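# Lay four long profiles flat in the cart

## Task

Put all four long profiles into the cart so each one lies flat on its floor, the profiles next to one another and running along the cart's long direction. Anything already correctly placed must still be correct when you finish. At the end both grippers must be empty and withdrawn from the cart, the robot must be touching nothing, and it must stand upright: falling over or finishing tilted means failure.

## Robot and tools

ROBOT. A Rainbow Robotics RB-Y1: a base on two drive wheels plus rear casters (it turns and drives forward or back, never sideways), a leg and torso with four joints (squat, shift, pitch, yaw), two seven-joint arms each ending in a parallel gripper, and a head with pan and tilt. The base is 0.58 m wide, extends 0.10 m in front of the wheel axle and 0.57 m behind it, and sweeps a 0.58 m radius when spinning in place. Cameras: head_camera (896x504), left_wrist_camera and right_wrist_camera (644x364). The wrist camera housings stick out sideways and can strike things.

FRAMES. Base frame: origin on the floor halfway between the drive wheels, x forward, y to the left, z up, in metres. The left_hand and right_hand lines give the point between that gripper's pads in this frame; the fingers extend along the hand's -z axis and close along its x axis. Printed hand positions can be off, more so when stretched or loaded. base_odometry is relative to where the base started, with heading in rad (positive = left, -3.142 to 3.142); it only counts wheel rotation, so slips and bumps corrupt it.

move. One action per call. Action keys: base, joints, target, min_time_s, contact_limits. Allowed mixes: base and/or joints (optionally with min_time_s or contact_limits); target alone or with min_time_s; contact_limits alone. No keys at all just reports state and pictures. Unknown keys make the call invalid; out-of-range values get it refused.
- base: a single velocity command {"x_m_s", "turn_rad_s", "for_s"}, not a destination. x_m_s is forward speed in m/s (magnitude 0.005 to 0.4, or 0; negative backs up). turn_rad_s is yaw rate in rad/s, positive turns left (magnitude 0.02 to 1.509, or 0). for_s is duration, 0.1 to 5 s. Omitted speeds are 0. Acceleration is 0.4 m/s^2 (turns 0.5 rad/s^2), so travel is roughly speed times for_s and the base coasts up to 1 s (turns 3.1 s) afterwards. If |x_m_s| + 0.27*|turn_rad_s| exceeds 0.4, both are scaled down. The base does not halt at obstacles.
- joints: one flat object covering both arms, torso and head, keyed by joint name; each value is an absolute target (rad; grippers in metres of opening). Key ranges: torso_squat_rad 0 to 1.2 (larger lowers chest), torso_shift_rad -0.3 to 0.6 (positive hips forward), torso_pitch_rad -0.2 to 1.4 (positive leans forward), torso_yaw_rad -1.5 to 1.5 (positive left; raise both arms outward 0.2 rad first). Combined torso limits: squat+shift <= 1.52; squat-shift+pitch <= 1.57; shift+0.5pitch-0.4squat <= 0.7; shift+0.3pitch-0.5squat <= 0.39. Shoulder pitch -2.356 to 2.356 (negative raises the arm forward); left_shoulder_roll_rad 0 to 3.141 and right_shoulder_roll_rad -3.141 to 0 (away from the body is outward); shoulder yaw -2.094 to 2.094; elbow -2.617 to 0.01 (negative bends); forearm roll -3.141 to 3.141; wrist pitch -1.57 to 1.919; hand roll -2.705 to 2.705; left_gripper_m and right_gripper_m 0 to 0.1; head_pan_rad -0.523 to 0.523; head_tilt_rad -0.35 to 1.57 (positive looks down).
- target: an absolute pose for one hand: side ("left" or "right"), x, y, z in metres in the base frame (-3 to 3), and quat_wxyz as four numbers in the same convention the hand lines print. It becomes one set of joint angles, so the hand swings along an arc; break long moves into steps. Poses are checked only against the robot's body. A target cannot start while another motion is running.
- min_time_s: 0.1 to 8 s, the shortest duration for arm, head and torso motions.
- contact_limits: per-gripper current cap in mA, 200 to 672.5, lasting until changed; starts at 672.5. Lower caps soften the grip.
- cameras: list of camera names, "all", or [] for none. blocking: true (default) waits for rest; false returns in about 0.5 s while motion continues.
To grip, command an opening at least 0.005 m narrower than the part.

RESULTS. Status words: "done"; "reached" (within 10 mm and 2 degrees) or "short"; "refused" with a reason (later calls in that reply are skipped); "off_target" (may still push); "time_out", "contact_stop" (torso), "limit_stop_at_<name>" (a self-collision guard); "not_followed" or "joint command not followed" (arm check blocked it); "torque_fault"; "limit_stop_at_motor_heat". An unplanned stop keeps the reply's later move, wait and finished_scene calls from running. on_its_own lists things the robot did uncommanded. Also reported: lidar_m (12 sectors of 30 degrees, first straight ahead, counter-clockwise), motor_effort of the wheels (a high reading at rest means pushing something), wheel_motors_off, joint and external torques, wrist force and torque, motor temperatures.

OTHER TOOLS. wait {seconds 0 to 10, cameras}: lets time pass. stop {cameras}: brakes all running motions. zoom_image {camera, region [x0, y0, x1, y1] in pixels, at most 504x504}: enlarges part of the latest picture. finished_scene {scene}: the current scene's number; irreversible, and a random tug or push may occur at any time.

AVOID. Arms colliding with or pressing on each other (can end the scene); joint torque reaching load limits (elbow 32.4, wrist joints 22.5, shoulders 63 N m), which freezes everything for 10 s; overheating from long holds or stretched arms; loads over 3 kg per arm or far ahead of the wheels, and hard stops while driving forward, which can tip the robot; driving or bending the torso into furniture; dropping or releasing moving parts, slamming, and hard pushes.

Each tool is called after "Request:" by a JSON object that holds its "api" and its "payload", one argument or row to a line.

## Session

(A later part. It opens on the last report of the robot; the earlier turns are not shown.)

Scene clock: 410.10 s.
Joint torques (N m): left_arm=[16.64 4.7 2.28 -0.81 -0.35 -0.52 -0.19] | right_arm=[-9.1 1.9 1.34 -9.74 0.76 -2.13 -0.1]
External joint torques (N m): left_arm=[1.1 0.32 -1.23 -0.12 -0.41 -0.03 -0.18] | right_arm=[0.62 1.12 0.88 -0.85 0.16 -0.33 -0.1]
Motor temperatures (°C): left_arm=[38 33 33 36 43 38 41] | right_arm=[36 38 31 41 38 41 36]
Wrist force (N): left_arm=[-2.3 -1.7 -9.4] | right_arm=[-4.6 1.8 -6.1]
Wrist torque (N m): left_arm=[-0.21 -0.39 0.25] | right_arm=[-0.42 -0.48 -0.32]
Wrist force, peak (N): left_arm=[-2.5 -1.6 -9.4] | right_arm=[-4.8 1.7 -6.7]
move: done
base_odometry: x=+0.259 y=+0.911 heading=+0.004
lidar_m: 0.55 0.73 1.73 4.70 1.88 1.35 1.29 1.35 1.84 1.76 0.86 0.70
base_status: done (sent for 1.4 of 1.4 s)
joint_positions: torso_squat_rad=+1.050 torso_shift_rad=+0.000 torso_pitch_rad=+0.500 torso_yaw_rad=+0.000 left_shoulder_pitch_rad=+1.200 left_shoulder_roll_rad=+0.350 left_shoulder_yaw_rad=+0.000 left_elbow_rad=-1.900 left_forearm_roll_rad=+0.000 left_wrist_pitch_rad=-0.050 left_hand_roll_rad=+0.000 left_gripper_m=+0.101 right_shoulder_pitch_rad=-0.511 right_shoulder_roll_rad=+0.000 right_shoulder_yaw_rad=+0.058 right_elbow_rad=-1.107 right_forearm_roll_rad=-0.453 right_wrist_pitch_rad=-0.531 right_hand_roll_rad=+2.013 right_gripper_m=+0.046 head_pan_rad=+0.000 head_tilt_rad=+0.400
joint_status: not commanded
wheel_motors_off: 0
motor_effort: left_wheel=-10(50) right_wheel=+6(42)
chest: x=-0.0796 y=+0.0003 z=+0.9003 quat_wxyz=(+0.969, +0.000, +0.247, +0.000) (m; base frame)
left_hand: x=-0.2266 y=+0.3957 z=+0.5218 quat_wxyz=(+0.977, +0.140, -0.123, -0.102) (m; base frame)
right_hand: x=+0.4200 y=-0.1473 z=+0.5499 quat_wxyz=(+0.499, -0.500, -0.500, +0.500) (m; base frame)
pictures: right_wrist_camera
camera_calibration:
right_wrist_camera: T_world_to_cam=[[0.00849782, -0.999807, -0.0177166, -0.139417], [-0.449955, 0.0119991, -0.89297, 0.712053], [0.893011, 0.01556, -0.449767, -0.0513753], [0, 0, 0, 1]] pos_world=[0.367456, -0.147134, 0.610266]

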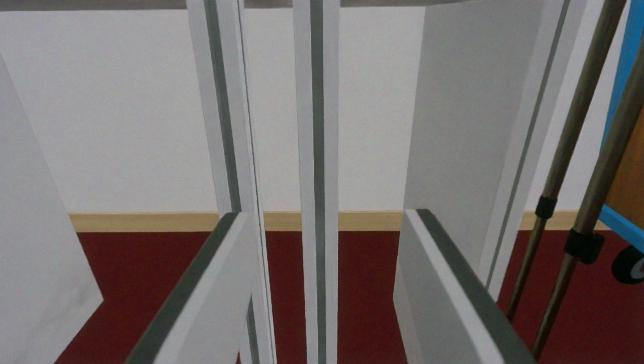

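Request:
{"api": "move", "payload": {
  "base": {"x_m_s":0.1,"for_s":0.97},
  "cameras": []
}}

Request:
{"api": "move", "payload": {
  "target": {"side":"right","x":0.457,"y":-0.1445,"z":0.55,"quat_wxyz":[0.5,-0.5,-0.5,0.5]},
  "min_time_s": 1.2,
  "cameras": ["right_wrist_camera"]
}}

Scene clock: 415.03 s.
Joint torques (N m): left_arm=[16.57 4.33 3.5 -0.87 -0.38 -0.49 -0.27] | right_arm=[-9.46 2.23 1.27 -9.65 0.55 -2.06 -0.05]
External joint torques (N m): left_arm=[1.03 -0.05 -0.01 -0.17 -0.44 0 -0.26] | right_arm=[0.26 1.44 0.81 -0.76 -0.05 -0.27 -0.04]
Motor temperatures (°C): left_arm=[38 33 33 36 43 38 41] | right_arm=[36 38 31 41 38 41 36]
Wrist force (N): left_arm=[-2.4 -1.2 -8.9] | right_arm=[-4.6 1.8 -6.4]
Wrist torque (N m): left_arm=[-0.27 -0.41 0.25] | right_arm=[-0.41 -0.48 -0.32]
Wrist force, peak (N): left_arm=[-2.6 -1.5 -9.5] | right_arm=[-4.8 1.6 -6.5]
move: done
base_odometry: x=+0.355 y=+0.911 heading=+0.003
lidar_m: 0.46 0.65 1.61 4.32 2.02 1.45 1.39 1.44 1.97 1.38 0.82 0.47
base_status: done (sent for 0.97 of 0.97 s)
joint_positions: torso_squat_rad=+1.050 torso_shift_rad=+0.000 torso_pitch_rad=+0.500 torso_yaw_rad=+0.000 left_shoulder_pitch_rad=+1.200 left_shoulder_roll_rad=+0.350 left_shoulder_yaw_rad=+0.000 left_elbow_rad=-1.900 left_forearm_roll_rad=+0.000 left_wrist_pitch_rad=-0.050 left_hand_roll_rad=+0.000 left_gripper_m=+0.101 right_shoulder_pitch_rad=-0.511 right_shoulder_roll_rad=+0.000 right_shoulder_yaw_rad=+0.058 right_elbow_rad=-1.107 right_forearm_roll_rad=-0.453 right_wrist_pitch_rad=-0.532 right_hand_roll_rad=+2.013 right_gripper_m=+0.046 head_pan_rad=+0.000 head_tilt_rad=+0.400
joint_status: not commanded
wheel_motors_off: 0
motor_effort: left_wheel=-9(22) right_wheel=+6(35)
chest: x=-0.0796 y=+0.0003 z=+0.9003 quat_wxyz=(+0.969, +0.000, +0.247, +0.000) (m; base frame)
left_hand: x=-0.2266 y=+0.3957 z=+0.5218 quat_wxyz=(+0.977, +0.140, -0.123, -0.102) (m; base frame)
right_hand: x=+0.4200 y=-0.1473 z=+0.5499 quat_wxyz=(+0.499, -0.500, -0.500, +0.500) (m; base frame)
pictures: none
No camera images: "cameras" was empty.

Scene clock: 416.57 s.
Joint torques (N m): left_arm=[17.2 4.94 3.15 -0.72 -0.23 -0.61 0.1] | right_arm=[-13.03 -1.48 -0.15 -9.27 0.34 -2.25 -0.48]
External joint torques (N m): left_arm=[1.66 0.56 -0.36 -0.02 -0.29 -0.13 0.11] | right_arm=[-0.79 -1.43 -0.48 -0.51 -0.26 -0.45 -0.48]
Motor temperatures (°C): left_arm=[38 33 33 36 43 38 41] | right_arm=[36 38 31 41 38 41 36]
Wrist force (N): left_arm=[-2.2 -1.4 -9.2] | right_arm=[-4.9 1.7 -6.3]
Wrist torque (N m): left_arm=[-0.25 -0.32 0.22] | right_arm=[-0.38 -0.53 -0.34]
Wrist force, peak (N): left_arm=[-2.7 -1.7 -9.4] | right_arm=[-4.7 1.7 -6.6]
move: done
base_odometry: x=+0.355 y=+0.911 heading=+0.003
lidar_m: 0.47 0.66 1.60 4.31 2.02 1.46 1.38 1.45 1.97 1.39 0.82 0.49
base_status: not commanded
joint_positions: torso_squat_rad=+1.050 torso_shift_rad=+0.000 torso_pitch_rad=+0.500 torso_yaw_rad=+0.000 left_shoulder_pitch_rad=+1.200 left_shoulder_roll_rad=+0.350 left_shoulder_yaw_rad=+0.000 left_elbow_rad=-1.900 left_forearm_roll_rad=+0.000 left_wrist_pitch_rad=-0.050 left_hand_roll_rad=+0.000 left_gripper_m=+0.101 right_shoulder_pitch_rad=-0.667 right_shoulder_roll_rad=-0.016 right_shoulder_yaw_rad=+0.022 right_elbow_rad=-0.935 right_forearm_roll_rad=-0.471 right_wrist_pitch_rad=-0.553 right_hand_roll_rad=+2.001 right_gripper_m=+0.046 head_pan_rad=+0.000 head_tilt_rad=+0.400
joint_status: all done
wheel_motors_off: 0
motor_effort: left_wheel=-8(9) right_wheel=+7(9)
chest: x=-0.0796 y=+0.0003 z=+0.9003 quat_wxyz=(+0.969, +0.000, +0.247, +0.000) (m; base frame)
left_hand: x=-0.2266 y=+0.3957 z=+0.5218 quat_wxyz=(+0.977, +0.140, -0.123, -0.102) (m; base frame)
right_hand: x=+0.4566 y=-0.1446 z=+0.5505 quat_wxyz=(+0.501, -0.499, -0.499, +0.501) (m; base frame)
right_hand_status: reached (checked arc, planned for 1.2 s): 1 mm and 0.2 deg off.
pictures: right_wrist_camera
camera_calibration:
right_wrist_camera: T_world_to_cam=[[0.00700131, -0.999821, -0.0175714, -0.136375], [-0.453285, 0.0124896, -0.891278, 0.729633], [0.891338, 0.0142049, -0.453116, -0.0814219], [0, 0, 0, 1]] pos_world=[0.404261, -0.144307, 0.611016]

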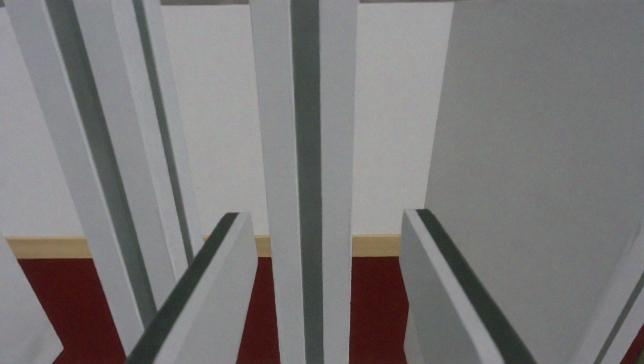

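Request:
{"api": "move", "payload": {
  "target": {"side":"right","x":0.476,"y":-0.1395,"z":0.55,"quat_wxyz":[0.5,-0.5,-0.5,0.5]},
  "min_time_s": 1.2,
  "cameras": []
}}

Request:
{"api": "move", "payload": {
  "target": {"side":"right","x":0.493,"y":-0.139,"z":0.55,"quat_wxyz":[0.5,-0.5,-0.5,0.5]},
  "min_time_s": 1.2,
  "cameras": ["right_wrist_camera"]
}}

Scene clock: 423.93 s.
Joint torques (N m): left_arm=[17.74 4.21 2.69 -0.5 -0.16 -0.49 0.08] | right_arm=[-14.28 -2.21 0.17 -8.9 0.6 -2 -0.52]
External joint torques (N m): left_arm=[2.2 -0.17 -0.81 0.19 -0.22 -0.01 0.09] | right_arm=[-0.53 -1.68 -0.11 -0.37 -0.01 -0.18 -0.51]
Motor temperatures (°C): left_arm=[38 33 33 36 43 38 41] | right_arm=[36 38 31 41 38 41 36]
Wrist force (N): left_arm=[-2.4 -1.7 -9.5] | right_arm=[-4.7 1.8 -6.2]
Wrist torque (N m): left_arm=[-0.21 -0.40 0.26] | right_arm=[-0.39 -0.47 -0.36]
Wrist force, peak (N): left_arm=[-2.9 -1.4 -9.6] | right_arm=[-4.8 1.9 -6.6]
move: done
base_odometry: x=+0.355 y=+0.911 heading=+0.003
lidar_m: 0.46 0.66 1.61 4.29 2.01 1.47 1.39 1.46 1.97 1.40 0.82 0.49
base_status: not commanded
joint_positions: torso_squat_rad=+1.050 torso_shift_rad=+0.000 torso_pitch_rad=+0.500 torso_yaw_rad=+0.000 left_shoulder_pitch_rad=+1.200 left_shoulder_roll_rad=+0.350 left_shoulder_yaw_rad=+0.000 left_elbow_rad=-1.900 left_forearm_roll_rad=+0.000 left_wrist_pitch_rad=-0.050 left_hand_roll_rad=+0.000 left_gripper_m=+0.101 right_shoulder_pitch_rad=-0.773 right_shoulder_roll_rad=-0.024 right_shoulder_yaw_rad=+0.011 right_elbow_rad=-0.793 right_forearm_roll_rad=-0.478 right_wrist_pitch_rad=-0.597 right_hand_roll_rad=+1.983 right_gripper_m=+0.046 head_pan_rad=+0.000 head_tilt_rad=+0.400
joint_status: all done
wheel_motors_off: 0
motor_effort: left_wheel=-8(9) right_wheel=+5(9)
chest: x=-0.0796 y=+0.0003 z=+0.9003 quat_wxyz=(+0.969, +0.000, +0.247, +0.000) (m; base frame)
left_hand: x=-0.2266 y=+0.3957 z=+0.5218 quat_wxyz=(+0.977, +0.140, -0.123, -0.102) (m; base frame)
right_hand: x=+0.4758 y=-0.1394 z=+0.5502 quat_wxyz=(+0.500, -0.499, -0.500, +0.501) (m; base frame)
right_hand_status: reached (checked arc, planned for 1.2 s): 0 mm and 0.1 deg off.
pictures: none
No camera images: "cameras" was empty.

Scene clock: 425.47 s.
Joint torques (N m): left_arm=[16.59 4.48 2.36 -1.01 -0.25 -0.42 -0.16] | right_arm=[-15.91 -2.8 -0.55 -8.64 0.51 -2.16 -0.57]
External joint torques (N m): left_arm=[1.04 0.1 -1.14 -0.31 -0.31 0.07 -0.15] | right_arm=[-0.78 -1.53 -0.73 -0.42 -0.08 -0.32 -0.56]
Motor temperatures (°C): left_arm=[38 33 33 36 43 38 41] | right_arm=[36 38 31 41 38 41 36]
Wrist force (N): left_arm=[-2.4 -1.5 -9.3] | right_arm=[-4.6 1.8 -6.3]
Wrist torque (N m): left_arm=[-0.23 -0.37 0.23] | right_arm=[-0.37 -0.47 -0.34]
Wrist force, peak (N): left_arm=[-2.9 -1.6 -9.3] | right_arm=[-4.9 2.2 -6.2]
move: done
base_odometry: x=+0.355 y=+0.911 heading=+0.003
lidar_m: 0.46 0.65 1.57 4.30 2.02 1.46 1.38 1.44 1.97 1.38 0.84 0.48
base_status: not commanded
joint_positions: torso_squat_rad=+1.050 torso_shift_rad=+0.000 torso_pitch_rad=+0.500 torso_yaw_rad=+0.000 left_shoulder_pitch_rad=+1.200 left_shoulder_roll_rad=+0.350 left_shoulder_yaw_rad=+0.000 left_elbow_rad=-1.900 left_forearm_roll_rad=+0.000 left_wrist_pitch_rad=-0.050 left_hand_roll_rad=+0.000 left_gripper_m=+0.101 right_shoulder_pitch_rad=-0.874 right_shoulder_roll_rad=-0.041 right_shoulder_yaw_rad=+0.007 right_elbow_rad=-0.646 right_forearm_roll_rad=-0.482 right_wrist_pitch_rad=-0.643 right_hand_roll_rad=+1.949 right_gripper_m=+0.046 head_pan_rad=+0.000 head_tilt_rad=+0.400
joint_status: all done
wheel_motors_off: 0
motor_effort: left_wheel=-8(9) right_wheel=+6(9)
chest: x=-0.0796 y=+0.0003 z=+0.9003 quat_wxyz=(+0.969, +0.000, +0.247, +0.000) (m; base frame)
left_hand: x=-0.2266 y=+0.3957 z=+0.5218 quat_wxyz=(+0.977, +0.140, -0.123, -0.102) (m; base frame)
right_hand: x=+0.4928 y=-0.1389 z=+0.5503 quat_wxyz=(+0.500, -0.499, -0.499, +0.501) (m; base frame)
right_hand_status: reached (checked arc, planned for 1.2 s): 0 mm and 0.2 deg off.
pictures: right_wrist_camera
camera_calibration:
right_wrist_camera: T_world_to_cam=[[0.007315, -0.999816, -0.0177211, -0.131039], [-0.45262, 0.0124918, -0.891616, 0.745604], [0.891673, 0.0145431, -0.452446, -0.114319], [0, 0, 0, 1]] pos_world=[0.44037, -0.138666, 0.610747]

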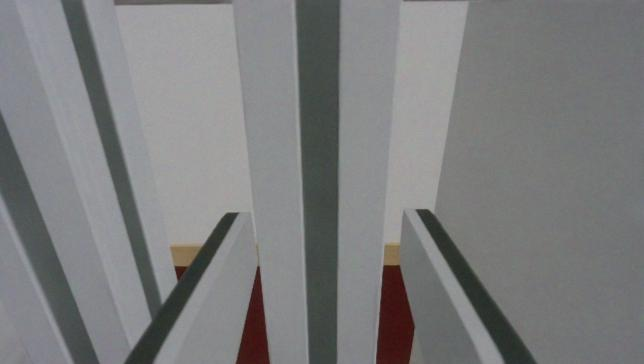

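Request:
{"api": "move", "payload": {
  "joints": {"right_gripper_m":0.015},
  "cameras": []
}}

Request:
{"api": "move", "payload": {
  "joints": {"torso_squat_rad":0.98},
  "cameras": ["right_wrist_camera"]
}}

Request:
{"api": "move", "payload": {
  "base": {"x_m_s":-0.15,"for_s":2.92},
  "joints": {"torso_squat_rad":0.8},
  "cameras": []
}}

Request:
{"api": "move", "payload": {
  "base": {"turn_rad_s":-0.5,"for_s":3.13},
  "cameras": []
}}

Request:
{"api": "move", "payload": {
  "base": {"x_m_s":0.3,"for_s":3.87},
  "cameras": []
}}

Request:
{"api": "move", "payload": {
  "base": {"turn_rad_s":0.5,"for_s":3.13},
  "joints": {"torso_squat_rad":0.45},
  "cameras": []
}}

Request:
{"api": "move", "payload": {
  "joints": {"right_hand_roll_rad":0.378},
  "min_time_s": 3,
  "cameras": ["head_camera"]
}}

Request:
{"api": "move", "payload": {
  "target": {"side":"right","x":0.46,"y":-0.238,"z":0.86,"quat_wxyz":[0.923,-0.0406,-0.3824,-0.0168]},
  "min_time_s": 2.5,
  "cameras": []
}}

Request:
{"api": "move", "payload": {
  "target": {"side":"right","x":0.46,"y":-0.238,"z":0.86,"quat_wxyz":[0.999,-0.044,0,-0.008]},
  "min_time_s": 2.5,
  "cameras": ["head_camera"]
}}

Scene clock: 434.93 s.
Joint torques (N m): left_arm=[16.62 4.64 2.23 -0.92 -0.41 -0.33 -0.14] | right_arm=[-15.46 -2.4 0.06 -8.77 1.2 -2.24 0.27]
External joint torques (N m): left_arm=[1.08 0.25 -1.28 -0.23 -0.47 0.16 -0.13] | right_arm=[-0.32 -1.12 -0.12 -0.56 0.6 -0.4 0.27]
Motor temperatures (°C): left_arm=[38 33 33 36 43 38 41] | right_arm=[36 38 31 40 38 40 36]
Wrist force (N): left_arm=[-2.3 -1.8 -9.2] | right_arm=[-3.1 2.7 -6.1]
Wrist torque (N m): left_arm=[-0.19 -0.36 0.25] | right_arm=[-0.44 -0.47 -1.03]
Wrist force, peak (N): left_arm=[-3.0 -1.3 -9.4] | right_arm=[-5.1 2.4 -6.2]
move: off_target
base_odometry: x=+0.355 y=+0.911 heading=+0.003
lidar_m: 0.46 0.64 1.60 4.30 2.01 1.45 1.37 1.45 1.97 1.39 0.82 0.49
base_status: not commanded
joint_positions: torso_squat_rad=+1.050 torso_shift_rad=+0.000 torso_pitch_rad=+0.500 torso_yaw_rad=+0.000 left_shoulder_pitch_rad=+1.200 left_shoulder_roll_rad=+0.350 left_shoulder_yaw_rad=+0.000 left_elbow_rad=-1.900 left_forearm_roll_rad=+0.000 left_wrist_pitch_rad=-0.050 left_hand_roll_rad=+0.000 left_gripper_m=+0.101 right_shoulder_pitch_rad=-0.874 right_shoulder_roll_rad=-0.041 right_shoulder_yaw_rad=+0.006 right_elbow_rad=-0.646 right_forearm_roll_rad=-0.483 right_wrist_pitch_rad=-0.643 right_hand_roll_rad=+1.949 right_gripper_m=+0.030 head_pan_rad=+0.000 head_tilt_rad=+0.400
joint_status: right_gripper_m off_target (ended at +0.030, target +0.015)
wheel_motors_off: 0
motor_effort: left_wheel=-9(9) right_wheel=+7(9)
chest: x=-0.0796 y=+0.0003 z=+0.9003 quat_wxyz=(+0.969, +0.000, +0.247, +0.000) (m; base frame)
left_hand: x=-0.2266 y=+0.3957 z=+0.5218 quat_wxyz=(+0.977, +0.140, -0.123, -0.102) (m; base frame)
right_hand: x=+0.4928 y=-0.1389 z=+0.5503 quat_wxyz=(+0.501, -0.499, -0.499, +0.501) (m; base frame)
pictures: none
No camera images: "cameras" was empty.

Scene clock: 435.90 s.
Joint torques (N m): left_arm=[17.2 4.18 2.13 -0.86 -0.32 -0.48 -0.05] | right_arm=[-18.63 -2.76 -0.12 -12.94 1.2 -4.38 -0.13]
External joint torques (N m): left_arm=[1.65 -0.2 -1.37 -0.17 -0.38 0.01 -0.04] | right_arm=[-3.53 -1.48 -0.3 -4.73 0.61 -2.51 -0.13]
Motor temperatures (°C): left_arm=[38 33 33 36 43 38 41] | right_arm=[36 38 31 41 38 40 36]
Wrist force (N): left_arm=[-2.3 -1.7 -8.6] | right_arm=[-4.3 10.8 -6.1]
Wrist torque (N m): left_arm=[-0.21 -0.35 0.22] | right_arm=[0.08 -0.46 -0.35]
Wrist force, peak (N): left_arm=[-2.7 -1.7 -9.4] | right_arm=[-4.8 12.0 -5.7]
move: done
base_odometry: x=+0.355 y=+0.911 heading=+0.003
lidar_m: 0.46 0.65 1.59 4.31 2.01 1.45 1.38 1.46 1.97 1.39 0.82 0.47
base_status: not commanded
joint_positions: torso_squat_rad=+0.980 torso_shift_rad=+0.000 torso_pitch_rad=+0.500 torso_yaw_rad=+0.000 left_shoulder_pitch_rad=+1.200 left_shoulder_roll_rad=+0.350 left_shoulder_yaw_rad=+0.000 left_elbow_rad=-1.900 left_forearm_roll_rad=+0.000 left_wrist_pitch_rad=-0.050 left_hand_roll_rad=+0.000 left_gripper_m=+0.101 right_shoulder_pitch_rad=-0.873 right_shoulder_roll_rad=-0.041 right_shoulder_yaw_rad=+0.006 right_elbow_rad=-0.645 right_forearm_roll_rad=-0.483 right_wrist_pitch_rad=-0.642 right_hand_roll_rad=+1.949 right_gripper_m=+0.029 head_pan_rad=+0.000 head_tilt_rad=+0.400
joint_status: all done
wheel_motors_off: 0
motor_effort: left_wheel=-8(9) right_wheel=+6(9)
chest: x=-0.0795 y=+0.0003 z=+0.9419 quat_wxyz=(+0.969, +0.000, +0.248, +0.000) (m; base frame)
left_hand: x=-0.2266 y=+0.3957 z=+0.5634 quat_wxyz=(+0.977, +0.140, -0.123, -0.102) (m; base frame)
right_hand: x=+0.4923 y=-0.1392 z=+0.5905 quat_wxyz=(+0.501, -0.499, -0.499, +0.502) (m; base frame)
pictures: right_wrist_camera
camera_calibration:
right_wrist_camera: T_world_to_cam=[[0.00699576, -0.999822, -0.0175186, -0.13057], [-0.455188, 0.0124148, -0.890309, 0.78175], [0.890368, 0.0142026, -0.455021, -0.0935601], [0, 0, 0, 1]] pos_world=[0.44006, -0.138923, 0.65114]

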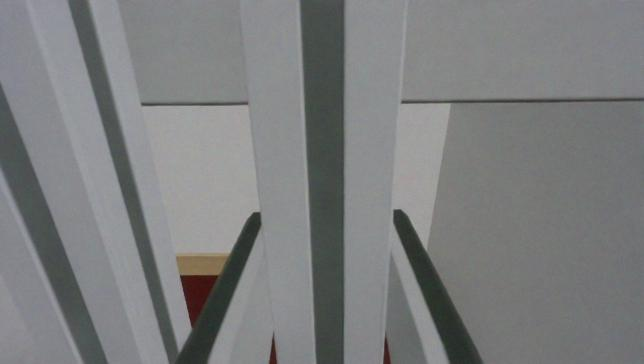

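Scene clock: 439.57 s.
Joint torques (N m): left_arm=[16.58 4.28 2.36 -1.36 -0.21 -0.3 -0.03] | right_arm=[-19.53 -2.65 -0.15 -12.83 1.31 -4.13 0.08]
External joint torques (N m): left_arm=[1.03 -0.1 -1.15 -0.66 -0.27 0.18 -0.03] | right_arm=[-4.42 -1.37 -0.33 -4.62 0.72 -2.29 0.08]
Motor temperatures (°C): left_arm=[38 33 33 36 43 38 41] | right_arm=[37 38 31 41 38 41 36]
Wrist force (N): left_arm=[-2.6 -1.7 -9.0] | right_arm=[-4.2 10.5 -6.0]
Wrist torque (N m): left_arm=[-0.21 -0.34 0.20] | right_arm=[-0.12 -0.43 -0.32]
Wrist force, peak (N): left_arm=[-2.0 -1.8 -9.6] | right_arm=[-4.2 11.9 -7.1]
move: done
base_odometry: x=-0.085 y=+0.910 heading=+0.002
lidar_m: 0.49 1.05 2.19 3.97 1.37 1.00 0.95 0.99 1.36 3.61 1.13 0.48
base_status: done (sent for 2.93 of 2.93 s)
joint_positions: torso_squat_rad=+0.800 torso_shift_rad=+0.000 torso_pitch_rad=+0.500 torso_yaw_rad=+0.000 left_shoulder_pitch_rad=+1.200 left_shoulder_roll_rad=+0.350 left_shoulder_yaw_rad=+0.000 left_elbow_rad=-1.900 left_forearm_roll_rad=+0.000 left_wrist_pitch_rad=-0.050 left_hand_roll_rad=+0.000 left_gripper_m=+0.101 right_shoulder_pitch_rad=-0.873 right_shoulder_roll_rad=-0.041 right_shoulder_yaw_rad=+0.006 right_elbow_rad=-0.645 right_forearm_roll_rad=-0.483 right_wrist_pitch_rad=-0.642 right_hand_roll_rad=+1.949 right_gripper_m=+0.029 head_pan_rad=+0.000 head_tilt_rad=+0.400
joint_status: all done
wheel_motors_off: 0
motor_effort: left_wheel=-11(33) right_wheel=+13(39)
chest: x=-0.0796 y=+0.0003 z=+1.0397 quat_wxyz=(+0.969, +0.000, +0.248, +0.000) (m; base frame)
left_hand: x=-0.2266 y=+0.3957 z=+0.6612 quat_wxyz=(+0.977, +0.140, -0.123, -0.102) (m; base frame)
right_hand: x=+0.4922 y=-0.1392 z=+0.6883 quat_wxyz=(+0.501, -0.499, -0.498, +0.502) (m; base frame)
pictures: none
No camera images: "cameras" was empty.

Scene clock: 444.03 s.
Joint torques (N m): left_arm=[16.66 3.8 3 -0.83 -0.31 -0.83 -0.16] | right_arm=[-19.39 -2.65 0.12 -13.12 1.3 -4.35 -0.2]
External joint torques (N m): left_arm=[1.11 -0.58 -0.51 -0.13 -0.37 -0.34 -0.15] | right_arm=[-4.29 -1.37 -0.06 -4.91 0.7 -2.51 -0.19]
Motor temperatures (°C): left_arm=[38 33 33 36 43 38 41] | right_arm=[37 38 31 41 38 41 36]
Wrist force (N): left_arm=[-2.4 -1.5 -8.8] | right_arm=[-3.9 10.5 -6.3]
Wrist torque (N m): left_arm=[-0.22 -0.35 0.20] | right_arm=[-0.11 -0.43 -0.35]
Wrist force, peak (N): left_arm=[-2.5 -2.0 -9.4] | right_arm=[-5.0 10.7 -6.2]
move: done
base_odometry: x=-0.085 y=+0.910 heading=-1.564
lidar_m: 0.48 1.13 1.01 0.91 1.05 2.22 3.95 1.38 1.01 0.95 0.98 0.47
base_status: done (sent for 3.13 of 3.13 s)
joint_positions: torso_squat_rad=+0.800 torso_shift_rad=+0.000 torso_pitch_rad=+0.500 torso_yaw_rad=+0.000 left_shoulder_pitch_rad=+1.200 left_shoulder_roll_rad=+0.350 left_shoulder_yaw_rad=+0.000 left_elbow_rad=-1.900 left_forearm_roll_rad=+0.000 left_wrist_pitch_rad=-0.050 left_hand_roll_rad=+0.000 left_gripper_m=+0.101 right_shoulder_pitch_rad=-0.873 right_shoulder_roll_rad=-0.041 right_shoulder_yaw_rad=+0.006 right_elbow_rad=-0.645 right_forearm_roll_rad=-0.483 right_wrist_pitch_rad=-0.642 right_hand_roll_rad=+1.949 right_gripper_m=+0.029 head_pan_rad=+0.000 head_tilt_rad=+0.400
joint_status: not commanded
wheel_motors_off: 0
motor_effort: left_wheel=+12(51) right_wheel=+4(45)
chest: x=-0.0796 y=+0.0003 z=+1.0397 quat_wxyz=(+0.969, +0.000, +0.248, +0.000) (m; base frame)
left_hand: x=-0.2266 y=+0.3957 z=+0.6612 quat_wxyz=(+0.977, +0.140, -0.123, -0.102) (m; base frame)
right_hand: x=+0.4922 y=-0.1392 z=+0.6883 quat_wxyz=(+0.501, -0.499, -0.499, +0.502) (m; base frame)
pictures: none
No camera images: "cameras" was empty.

Scene clock: 448.97 s.
Joint torques (N m): left_arm=[17.5 4.35 2.7 -0.74 -0.3 -0.4 0.08] | right_arm=[-18.78 -3.02 0.44 -13.07 1.16 -4.2 -0.22]
External joint torques (N m): left_arm=[1.96 -0.04 -0.81 -0.05 -0.36 0.09 0.09] | right_arm=[-3.68 -1.75 0.26 -4.87 0.57 -2.36 -0.22]
Motor temperatures (°C): left_arm=[38 33 33 36 43 38 41] | right_arm=[37 38 31 41 38 41 36]
Wrist force (N): left_arm=[-2.3 -1.6 -9.3] | right_arm=[-3.9 10.7 -6.4]
Wrist torque (N m): left_arm=[-0.20 -0.31 0.19] | right_arm=[-0.25 -0.42 -0.35]
Wrist force, peak (N): left_arm=[-2.2 -1.8 -9.5] | right_arm=[-3.8 11.0 -7.1]
move: done
base_odometry: x=-0.077 y=-0.250 heading=-1.564
lidar_m: 0.49 1.10 0.82 0.78 0.82 1.39 3.89 1.36 0.98 0.94 0.96 0.48
base_status: done (sent for 3.87 of 3.87 s)
joint_positions: torso_squat_rad=+0.800 torso_shift_rad=+0.000 torso_pitch_rad=+0.500 torso_yaw_rad=+0.000 left_shoulder_pitch_rad=+1.200 left_shoulder_roll_rad=+0.350 left_shoulder_yaw_rad=+0.000 left_elbow_rad=-1.900 left_forearm_roll_rad=+0.000 left_wrist_pitch_rad=-0.050 left_hand_roll_rad=+0.000 left_gripper_m=+0.101 right_shoulder_pitch_rad=-0.874 right_shoulder_roll_rad=-0.041 right_shoulder_yaw_rad=+0.006 right_elbow_rad=-0.645 right_forearm_roll_rad=-0.483 right_wrist_pitch_rad=-0.642 right_hand_roll_rad=+1.949 right_gripper_m=+0.029 head_pan_rad=+0.000 head_tilt_rad=+0.400
joint_status: not commanded
wheel_motors_off: 0
motor_effort: left_wheel=+2(50) right_wheel=-6(44)
chest: x=-0.0794 y=+0.0003 z=+1.0397 quat_wxyz=(+0.969, +0.000, +0.248, +0.000) (m; base frame)
left_hand: x=-0.2266 y=+0.3957 z=+0.6612 quat_wxyz=(+0.977, +0.140, -0.123, -0.102) (m; base frame)
right_hand: x=+0.4923 y=-0.1392 z=+0.6883 quat_wxyz=(+0.501, -0.499, -0.499, +0.502) (m; base frame)
pictures: none
No camera images: "cameras" was empty.

Scene clock: 453.43 s.
Joint torques (N m): left_arm=[17.08 4.35 2.14 -0.9 -0.32 -0.46 -0.13] | right_arm=[-19.81 -2.25 0.61 -13.01 1.21 -4.26 -0.29]
External joint torques (N m): left_arm=[1.54 -0.04 -1.36 -0.2 -0.38 0.02 -0.12] | right_arm=[-4.7 -0.98 0.43 -4.81 0.62 -2.41 -0.28]
Motor temperatures (°C): left_arm=[38 33 33 36 43 38 41] | right_arm=[37 38 31 41 38 41 36]
Wrist force (N): left_arm=[-2.6 -1.3 -9.1] | right_arm=[-4.3 10.6 -6.2]
Wrist torque (N m): left_arm=[-0.25 -0.35 0.25] | right_arm=[-0.12 -0.45 -0.38]
Wrist force, peak (N): left_arm=[-2.4 -1.8 -9.5] | right_arm=[-4.6 11.5 -6.0]
move: done
base_odometry: x=-0.077 y=-0.250 heading=+0.002
lidar_m: 0.78 0.82 1.40 3.90 1.36 0.98 0.93 0.98 1.33 3.55 1.12 0.83
base_status: done (sent for 3.13 of 3.13 s)
joint_positions: torso_squat_rad=+0.450 torso_shift_rad=+0.000 torso_pitch_rad=+0.501 torso_yaw_rad=+0.000 left_shoulder_pitch_rad=+1.200 left_shoulder_roll_rad=+0.350 left_shoulder_yaw_rad=+0.000 left_elbow_rad=-1.900 left_forearm_roll_rad=+0.000 left_wrist_pitch_rad=-0.050 left_hand_roll_rad=+0.000 left_gripper_m=+0.101 right_shoulder_pitch_rad=-0.873 right_shoulder_roll_rad=-0.041 right_shoulder_yaw_rad=+0.006 right_elbow_rad=-0.645 right_forearm_roll_rad=-0.483 right_wrist_pitch_rad=-0.642 right_hand_roll_rad=+1.949 right_gripper_m=+0.029 head_pan_rad=+0.000 head_tilt_rad=+0.400
joint_status: all done
wheel_motors_off: 0
motor_effort: left_wheel=+2(42) right_wheel=+12(35)
chest: x=-0.0794 y=+0.0004 z=+1.1823 quat_wxyz=(+0.969, +0.000, +0.248, +0.000) (m; base frame)
left_hand: x=-0.2266 y=+0.3957 z=+0.8038 quat_wxyz=(+0.977, +0.140, -0.123, -0.102) (m; base frame)
right_hand: x=+0.4923 y=-0.1392 z=+0.8308 quat_wxyz=(+0.501, -0.499, -0.498, +0.502) (m; base frame)
pictures: none
No camera images: "cameras" was empty.

Scene clock: 456.73 s.
Joint torques (N m): left_arm=[16.91 4.05 2.93 -1.05 -0.45 -0.25 -0.33] | right_arm=[-19.72 -2.43 0.08 -13.25 1.49 -4.24 -0.4]
External joint torques (N m): left_arm=[1.36 -0.33 -0.58 -0.36 -0.51 0.24 -0.32] | right_arm=[-4.63 -1.1 -0.12 -5.06 0.85 -2.4 -0.46]
Motor temperatures (°C): left_arm=[38 33 33 36 43 38 41] | right_arm=[37 38 31 41 38 41 36]
Wrist force (N): left_arm=[-2.2 -1.3 -9.2] | right_arm=[-19.9 -4.0 -6.2]
Wrist torque (N m): left_arm=[-0.24 -0.29 0.26] | right_arm=[-0.06 -0.63 -0.35]
Wrist force, peak (N): left_arm=[-2.3 -1.7 -9.5] | right_arm=[-20.0 -4.6 -6.5]
move: done
base_odometry: x=-0.077 y=-0.250 heading=+0.002
lidar_m: 0.78 0.81 1.41 3.89 1.35 0.98 0.93 0.98 1.34 3.55 1.13 0.82
base_status: not commanded
joint_positions: torso_squat_rad=+0.450 torso_shift_rad=+0.000 torso_pitch_rad=+0.501 torso_yaw_rad=+0.000 left_shoulder_pitch_rad=+1.200 left_shoulder_roll_rad=+0.350 left_shoulder_yaw_rad=+0.000 left_elbow_rad=-1.900 left_forearm_roll_rad=+0.000 left_wrist_pitch_rad=-0.050 left_hand_roll_rad=+0.000 left_gripper_m=+0.101 right_shoulder_pitch_rad=-0.873 right_shoulder_roll_rad=-0.041 right_shoulder_yaw_rad=+0.006 right_elbow_rad=-0.645 right_forearm_roll_rad=-0.483 right_wrist_pitch_rad=-0.642 right_hand_roll_rad=+0.378 right_gripper_m=+0.029 head_pan_rad=+0.000 head_tilt_rad=+0.400
joint_status: all done
wheel_motors_off: 0
motor_effort: left_wheel=+3(4) right_wheel=+13(15)
chest: x=-0.0794 y=+0.0004 z=+1.1823 quat_wxyz=(+0.969, +0.000, +0.248, +0.000) (m; base frame)
left_hand: x=-0.2266 y=+0.3957 z=+0.8038 quat_wxyz=(+0.977, +0.140, -0.123, -0.102) (m; base frame)
right_hand: x=+0.4923 y=-0.1392 z=+0.8308 quat_wxyz=(+0.709, +0.000, -0.705, +0.000) (m; base frame)
pictures: head_camera
camera_calibration:
head_camera: T_world_to_cam=[[-0.0564515, -0.998224, 0.0190059, -0.0175628], [-0.751908, 0.0299825, -0.658585, 0.971028], [0.656846, -0.0514688, -0.752266, 0.931158], [0, 0, 0, 1]] pos_world=[0.117506, 0.00128005, 1.34032]

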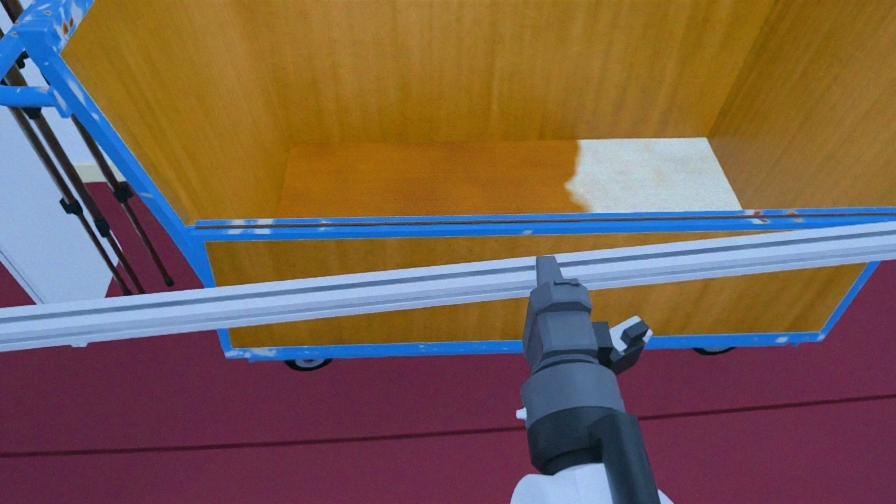

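Scene clock: 459.57 s.
Joint torques (N m): left_arm=[16.73 4.36 2.21 -1.21 -0.33 -0.39 -0.05] | right_arm=[-18.06 -3.13 1.98 -15.34 0.64 -3.4 -0.19]
External joint torques (N m): left_arm=[1.19 -0.03 -1.29 -0.52 -0.39 0.09 -0.04] | right_arm=[-3.82 0.15 0.73 -5.32 0.37 -1.95 -0.22]
Motor temperatures (°C): left_arm=[38 33 33 36 43 38 41] | right_arm=[37 38 31 42 38 41 36]
Wrist force (N): left_arm=[-2.5 -1.4 -8.9] | right_arm=[-15.4 -2.8 -17.2]
Wrist torque (N m): left_arm=[-0.24 -0.35 0.26] | right_arm=[0.18 -0.55 -0.38]
Wrist force, peak (N): left_arm=[-2.6 -1.5 -9.4] | right_arm=[-16.6 -4.6 -16.9]
move: done
base_odometry: x=-0.077 y=-0.250 heading=+0.002
lidar_m: 0.78 0.81 1.41 3.89 1.37 0.98 0.93 0.98 1.34 3.55 1.12 0.81
base_status: not commanded
joint_positions: torso_squat_rad=+0.450 torso_shift_rad=+0.000 torso_pitch_rad=+0.501 torso_yaw_rad=+0.000 left_shoulder_pitch_rad=+1.200 left_shoulder_roll_rad=+0.350 left_shoulder_yaw_rad=+0.000 left_elbow_rad=-1.900 left_forearm_roll_rad=+0.000 left_wrist_pitch_rad=-0.050 left_hand_roll_rad=+0.000 left_gripper_m=+0.101 right_shoulder_pitch_rad=-0.744 right_shoulder_roll_rad=+0.000 right_shoulder_yaw_rad=-0.316 right_elbow_rad=-1.636 right_forearm_roll_rad=+0.131 right_wrist_pitch_rad=+1.033 right_hand_roll_rad=+0.048 right_gripper_m=+0.029 head_pan_rad=+0.000 head_tilt_rad=+0.400
joint_status: all done
wheel_motors_off: 0
motor_effort: left_wheel=+3(3) right_wheel=+12(15)
chest: x=-0.0794 y=+0.0003 z=+1.1823 quat_wxyz=(+0.969, +0.000, +0.248, +0.000) (m; base frame)
left_hand: x=-0.2266 y=+0.3957 z=+0.8038 quat_wxyz=(+0.977, +0.140, -0.123, -0.102) (m; base frame)
right_hand: x=+0.4593 y=-0.2384 z=+0.8592 quat_wxyz=(+0.923, -0.041, -0.382, -0.017) (m; base frame)
right_hand_status: reached (checked arc, planned for 2.5 s): 1 mm and 0.1 deg off.
pictures: none
No camera images: "cameras" was empty.

Scene clock: 462.40 s.
Joint torques (N m): left_arm=[16.79 3.98 2.66 -0.7 -0.57 -0.21 0.11] | right_arm=[-26.72 -11.37 0.69 -11.51 0.79 -0.32 -0.13]
External joint torques (N m): left_arm=[1.24 -0.4 -0.85 -0.01 -0.63 0.28 0.12] | right_arm=[-3.37 -2.64 -0.18 -2.88 0.36 -0.25 -0.13]
Motor temperatures (°C): left_arm=[38 33 33 36 43 38 41] | right_arm=[37 38 31 42 38 41 36]
Wrist force (N): left_arm=[-2.2 -1.5 -9.1] | right_arm=[-4.9 -2.9 -21.5]
Wrist torque (N m): left_arm=[-0.24 -0.31 0.25] | right_arm=[-0.03 -0.42 -0.40]
Wrist force, peak (N): left_arm=[-2.6 -1.7 -9.3] | right_arm=[-15.5 -4.0 -17.3]
move: done
base_odometry: x=-0.077 y=-0.250 heading=+0.002
lidar_m: 0.77 0.81 1.40 3.90 1.36 0.97 0.93 0.98 1.33 3.56 1.12 0.82
base_status: not commanded
joint_positions: torso_squat_rad=+0.450 torso_shift_rad=+0.000 torso_pitch_rad=+0.500 torso_yaw_rad=+0.000 left_shoulder_pitch_rad=+1.200 left_shoulder_roll_rad=+0.350 left_shoulder_yaw_rad=+0.000 left_elbow_rad=-1.900 left_forearm_roll_rad=+0.000 left_wrist_pitch_rad=-0.050 left_hand_roll_rad=+0.000 left_gripper_m=+0.101 right_shoulder_pitch_rad=-1.468 right_shoulder_roll_rad=-0.287 right_shoulder_yaw_rad=-0.409 right_elbow_rad=-0.628 right_forearm_roll_rad=+0.150 right_wrist_pitch_rad=+1.575 right_hand_roll_rad=+0.002 right_gripper_m=+0.029 head_pan_rad=+0.000 head_tilt_rad=+0.400
joint_status: all done
wheel_motors_off: 0
motor_effort: left_wheel=+4(4) right_wheel=+14(18)
chest: x=-0.0794 y=+0.0003 z=+1.1823 quat_wxyz=(+0.969, +0.000, +0.248, +0.000) (m; base frame)
left_hand: x=-0.2266 y=+0.3957 z=+0.8038 quat_wxyz=(+0.977, +0.140, -0.123, -0.102) (m; base frame)
right_hand: x=+0.4589 y=-0.2379 z=+0.8596 quat_wxyz=(+0.999, -0.044, -0.002, -0.008) (m; base frame)
right_hand_status: reached (checked arc, planned for 2.5 s): 1 mm and 0.2 deg off.
pictures: head_camera
camera_calibration:
head_camera: T_world_to_cam=[[-0.0564574, -0.998224, 0.0189927, -0.0175526], [-0.751901, 0.0299952, -0.658594, 0.971038], [0.656855, -0.0514631, -0.752259, 0.931153], [0, 0, 0, 1]] pos_world=[0.117501, 0.00127209, 1.34032]

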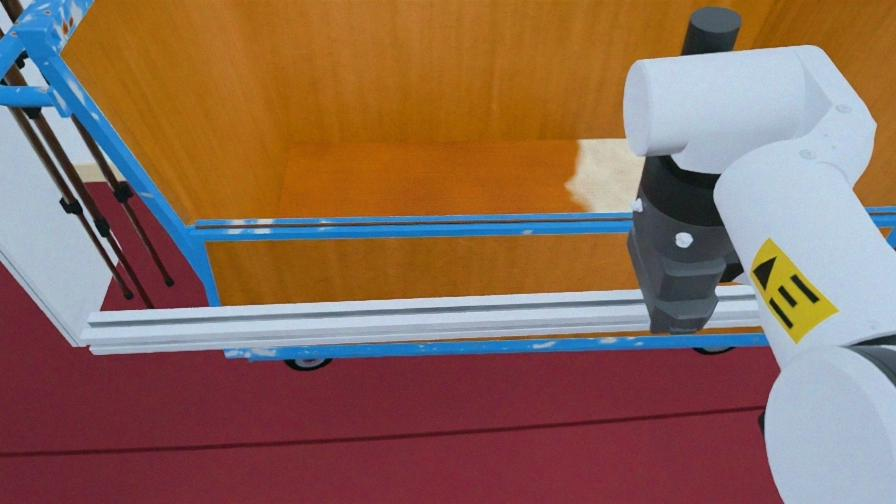

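Request:
{"api": "move", "payload": {
  "base": {"x_m_s":0.25,"for_s":1.8},
  "cameras": []
}}

Request:
{"api": "move", "payload": {
  "base": {"x_m_s":0.1,"for_s":0.7},
  "cameras": ["head_camera"]
}}

Scene clock: 470.80 s.
Joint torques (N m): left_arm=[16.12 5.13 2 -0.79 -0.35 -0.63 0.02] | right_arm=[-26.51 -10.94 0.32 -11.91 0.8 -0.08 -0.4]
External joint torques (N m): left_arm=[0.57 0.75 -1.51 -0.1 -0.41 -0.14 0.03] | right_arm=[-3.16 -2.21 -0.55 -3.28 0.37 -0.02 -0.4]
Motor temperatures (°C): left_arm=[38 33 33 36 43 38 41] | right_arm=[38 38 31 42 38 41 36]
Wrist force (N): left_arm=[-2.3 -1.2 -9.0] | right_arm=[-4.9 -2.9 -21.5]
Wrist torque (N m): left_arm=[-0.25 -0.36 0.25] | right_arm=[0.00 -0.45 -0.39]
Wrist force, peak (N): left_arm=[-2.6 -1.4 -9.5] | right_arm=[-5.6 -3.1 -22.0]
move: done
base_odometry: x=+0.373 y=-0.248 heading=+0.003
lidar_m: 0.33 0.35 0.48 4.37 1.98 1.44 1.38 1.44 1.98 4.80 0.49 0.33
base_status: done (sent for 1.8 of 1.8 s)
joint_positions: torso_squat_rad=+0.450 torso_shift_rad=+0.000 torso_pitch_rad=+0.500 torso_yaw_rad=+0.000 left_shoulder_pitch_rad=+1.200 left_shoulder_roll_rad=+0.350 left_shoulder_yaw_rad=+0.000 left_elbow_rad=-1.900 left_forearm_roll_rad=+0.000 left_wrist_pitch_rad=-0.050 left_hand_roll_rad=+0.000 left_gripper_m=+0.101 right_shoulder_pitch_rad=-1.468 right_shoulder_roll_rad=-0.287 right_shoulder_yaw_rad=-0.409 right_elbow_rad=-0.628 right_forearm_roll_rad=+0.150 right_wrist_pitch_rad=+1.575 right_hand_roll_rad=+0.002 right_gripper_m=+0.029 head_pan_rad=+0.000 head_tilt_rad=+0.400
joint_status: not commanded
wheel_motors_off: 0
motor_effort: left_wheel=+3(43) right_wheel=-10(49)
chest: x=-0.0794 y=+0.0003 z=+1.1823 quat_wxyz=(+0.969, +0.000, +0.248, +0.000) (m; base frame)
left_hand: x=-0.2265 y=+0.3957 z=+0.8039 quat_wxyz=(+0.977, +0.140, -0.123, -0.102) (m; base frame)
right_hand: x=+0.4589 y=-0.2378 z=+0.8596 quat_wxyz=(+0.999, -0.044, -0.002, -0.008) (m; base frame)
pictures: none
No camera images: "cameras" was empty.

Scene clock: 472.17 s.
Joint torques (N m): left_arm=[17.2 4.24 2.77 -0.6 -0.1 -0.26 0.09] | right_arm=[-26.23 -11.3 1.14 -11.94 0.94 -0.11 -0.54]
External joint torques (N m): left_arm=[1.65 -0.15 -0.73 0.09 -0.16 0.23 0.1] | right_arm=[-2.88 -2.57 0.27 -3.31 0.51 -0.04 -0.54]
Motor temperatures (°C): left_arm=[38 33 33 36 43 38 41] | right_arm=[38 38 31 42 38 41 36]
Wrist force (N): left_arm=[-2.7 -1.6 -9.1] | right_arm=[-4.8 -3.1 -21.6]
Wrist torque (N m): left_arm=[-0.20 -0.37 0.25] | right_arm=[-0.11 -0.43 -0.33]
Wrist force, peak (N): left_arm=[-2.3 -1.4 -9.4] | right_arm=[-6.0 -3.0 -22.0]
move: done
base_odometry: x=+0.443 y=-0.248 heading=+0.003
lidar_m: 0.26 0.27 0.39 4.08 2.11 1.51 1.44 1.51 2.06 4.49 0.38 0.28
base_status: done (sent for 0.7 of 0.7 s)
joint_positions: torso_squat_rad=+0.450 torso_shift_rad=+0.000 torso_pitch_rad=+0.501 torso_yaw_rad=+0.000 left_shoulder_pitch_rad=+1.200 left_shoulder_roll_rad=+0.350 left_shoulder_yaw_rad=+0.000 left_elbow_rad=-1.900 left_forearm_roll_rad=+0.000 left_wrist_pitch_rad=-0.050 left_hand_roll_rad=+0.000 left_gripper_m=+0.101 right_shoulder_pitch_rad=-1.468 right_shoulder_roll_rad=-0.287 right_shoulder_yaw_rad=-0.409 right_elbow_rad=-0.628 right_forearm_roll_rad=+0.150 right_wrist_pitch_rad=+1.575 right_hand_roll_rad=+0.002 right_gripper_m=+0.029 head_pan_rad=+0.000 head_tilt_rad=+0.400
joint_status: not commanded
wheel_motors_off: 0
motor_effort: left_wheel=+3(34) right_wheel=-7(22)
chest: x=-0.0794 y=+0.0003 z=+1.1823 quat_wxyz=(+0.969, +0.000, +0.248, +0.000) (m; base frame)
left_hand: x=-0.2265 y=+0.3957 z=+0.8039 quat_wxyz=(+0.977, +0.140, -0.123, -0.102) (m; base frame)
right_hand: x=+0.4589 y=-0.2378 z=+0.8596 quat_wxyz=(+0.999, -0.044, -0.002, -0.008) (m; base frame)
pictures: head_camera
camera_calibration:
head_camera: T_world_to_cam=[[-0.0564587, -0.998224, 0.0189886, -0.0175494], [-0.751906, 0.0299992, -0.658587, 0.971058], [0.656848, -0.0514607, -0.752265, 0.931155], [0, 0, 0, 1]] pos_world=[0.117526, 0.00126857, 1.34033]

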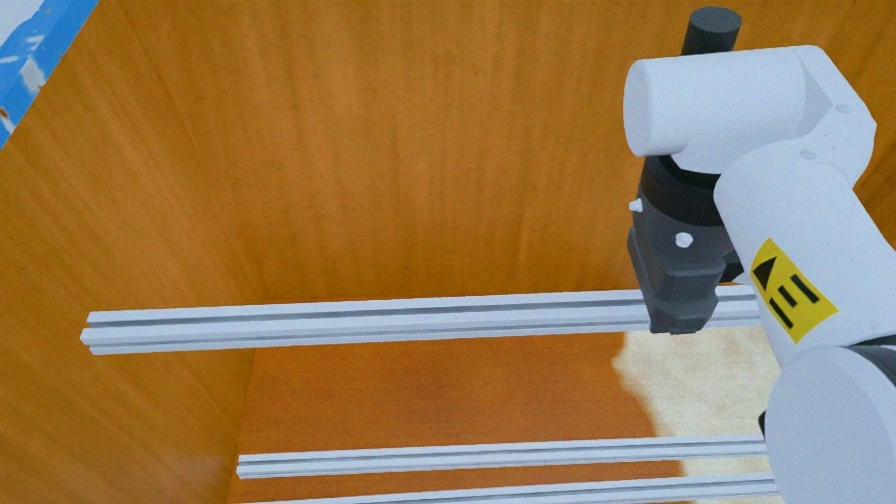

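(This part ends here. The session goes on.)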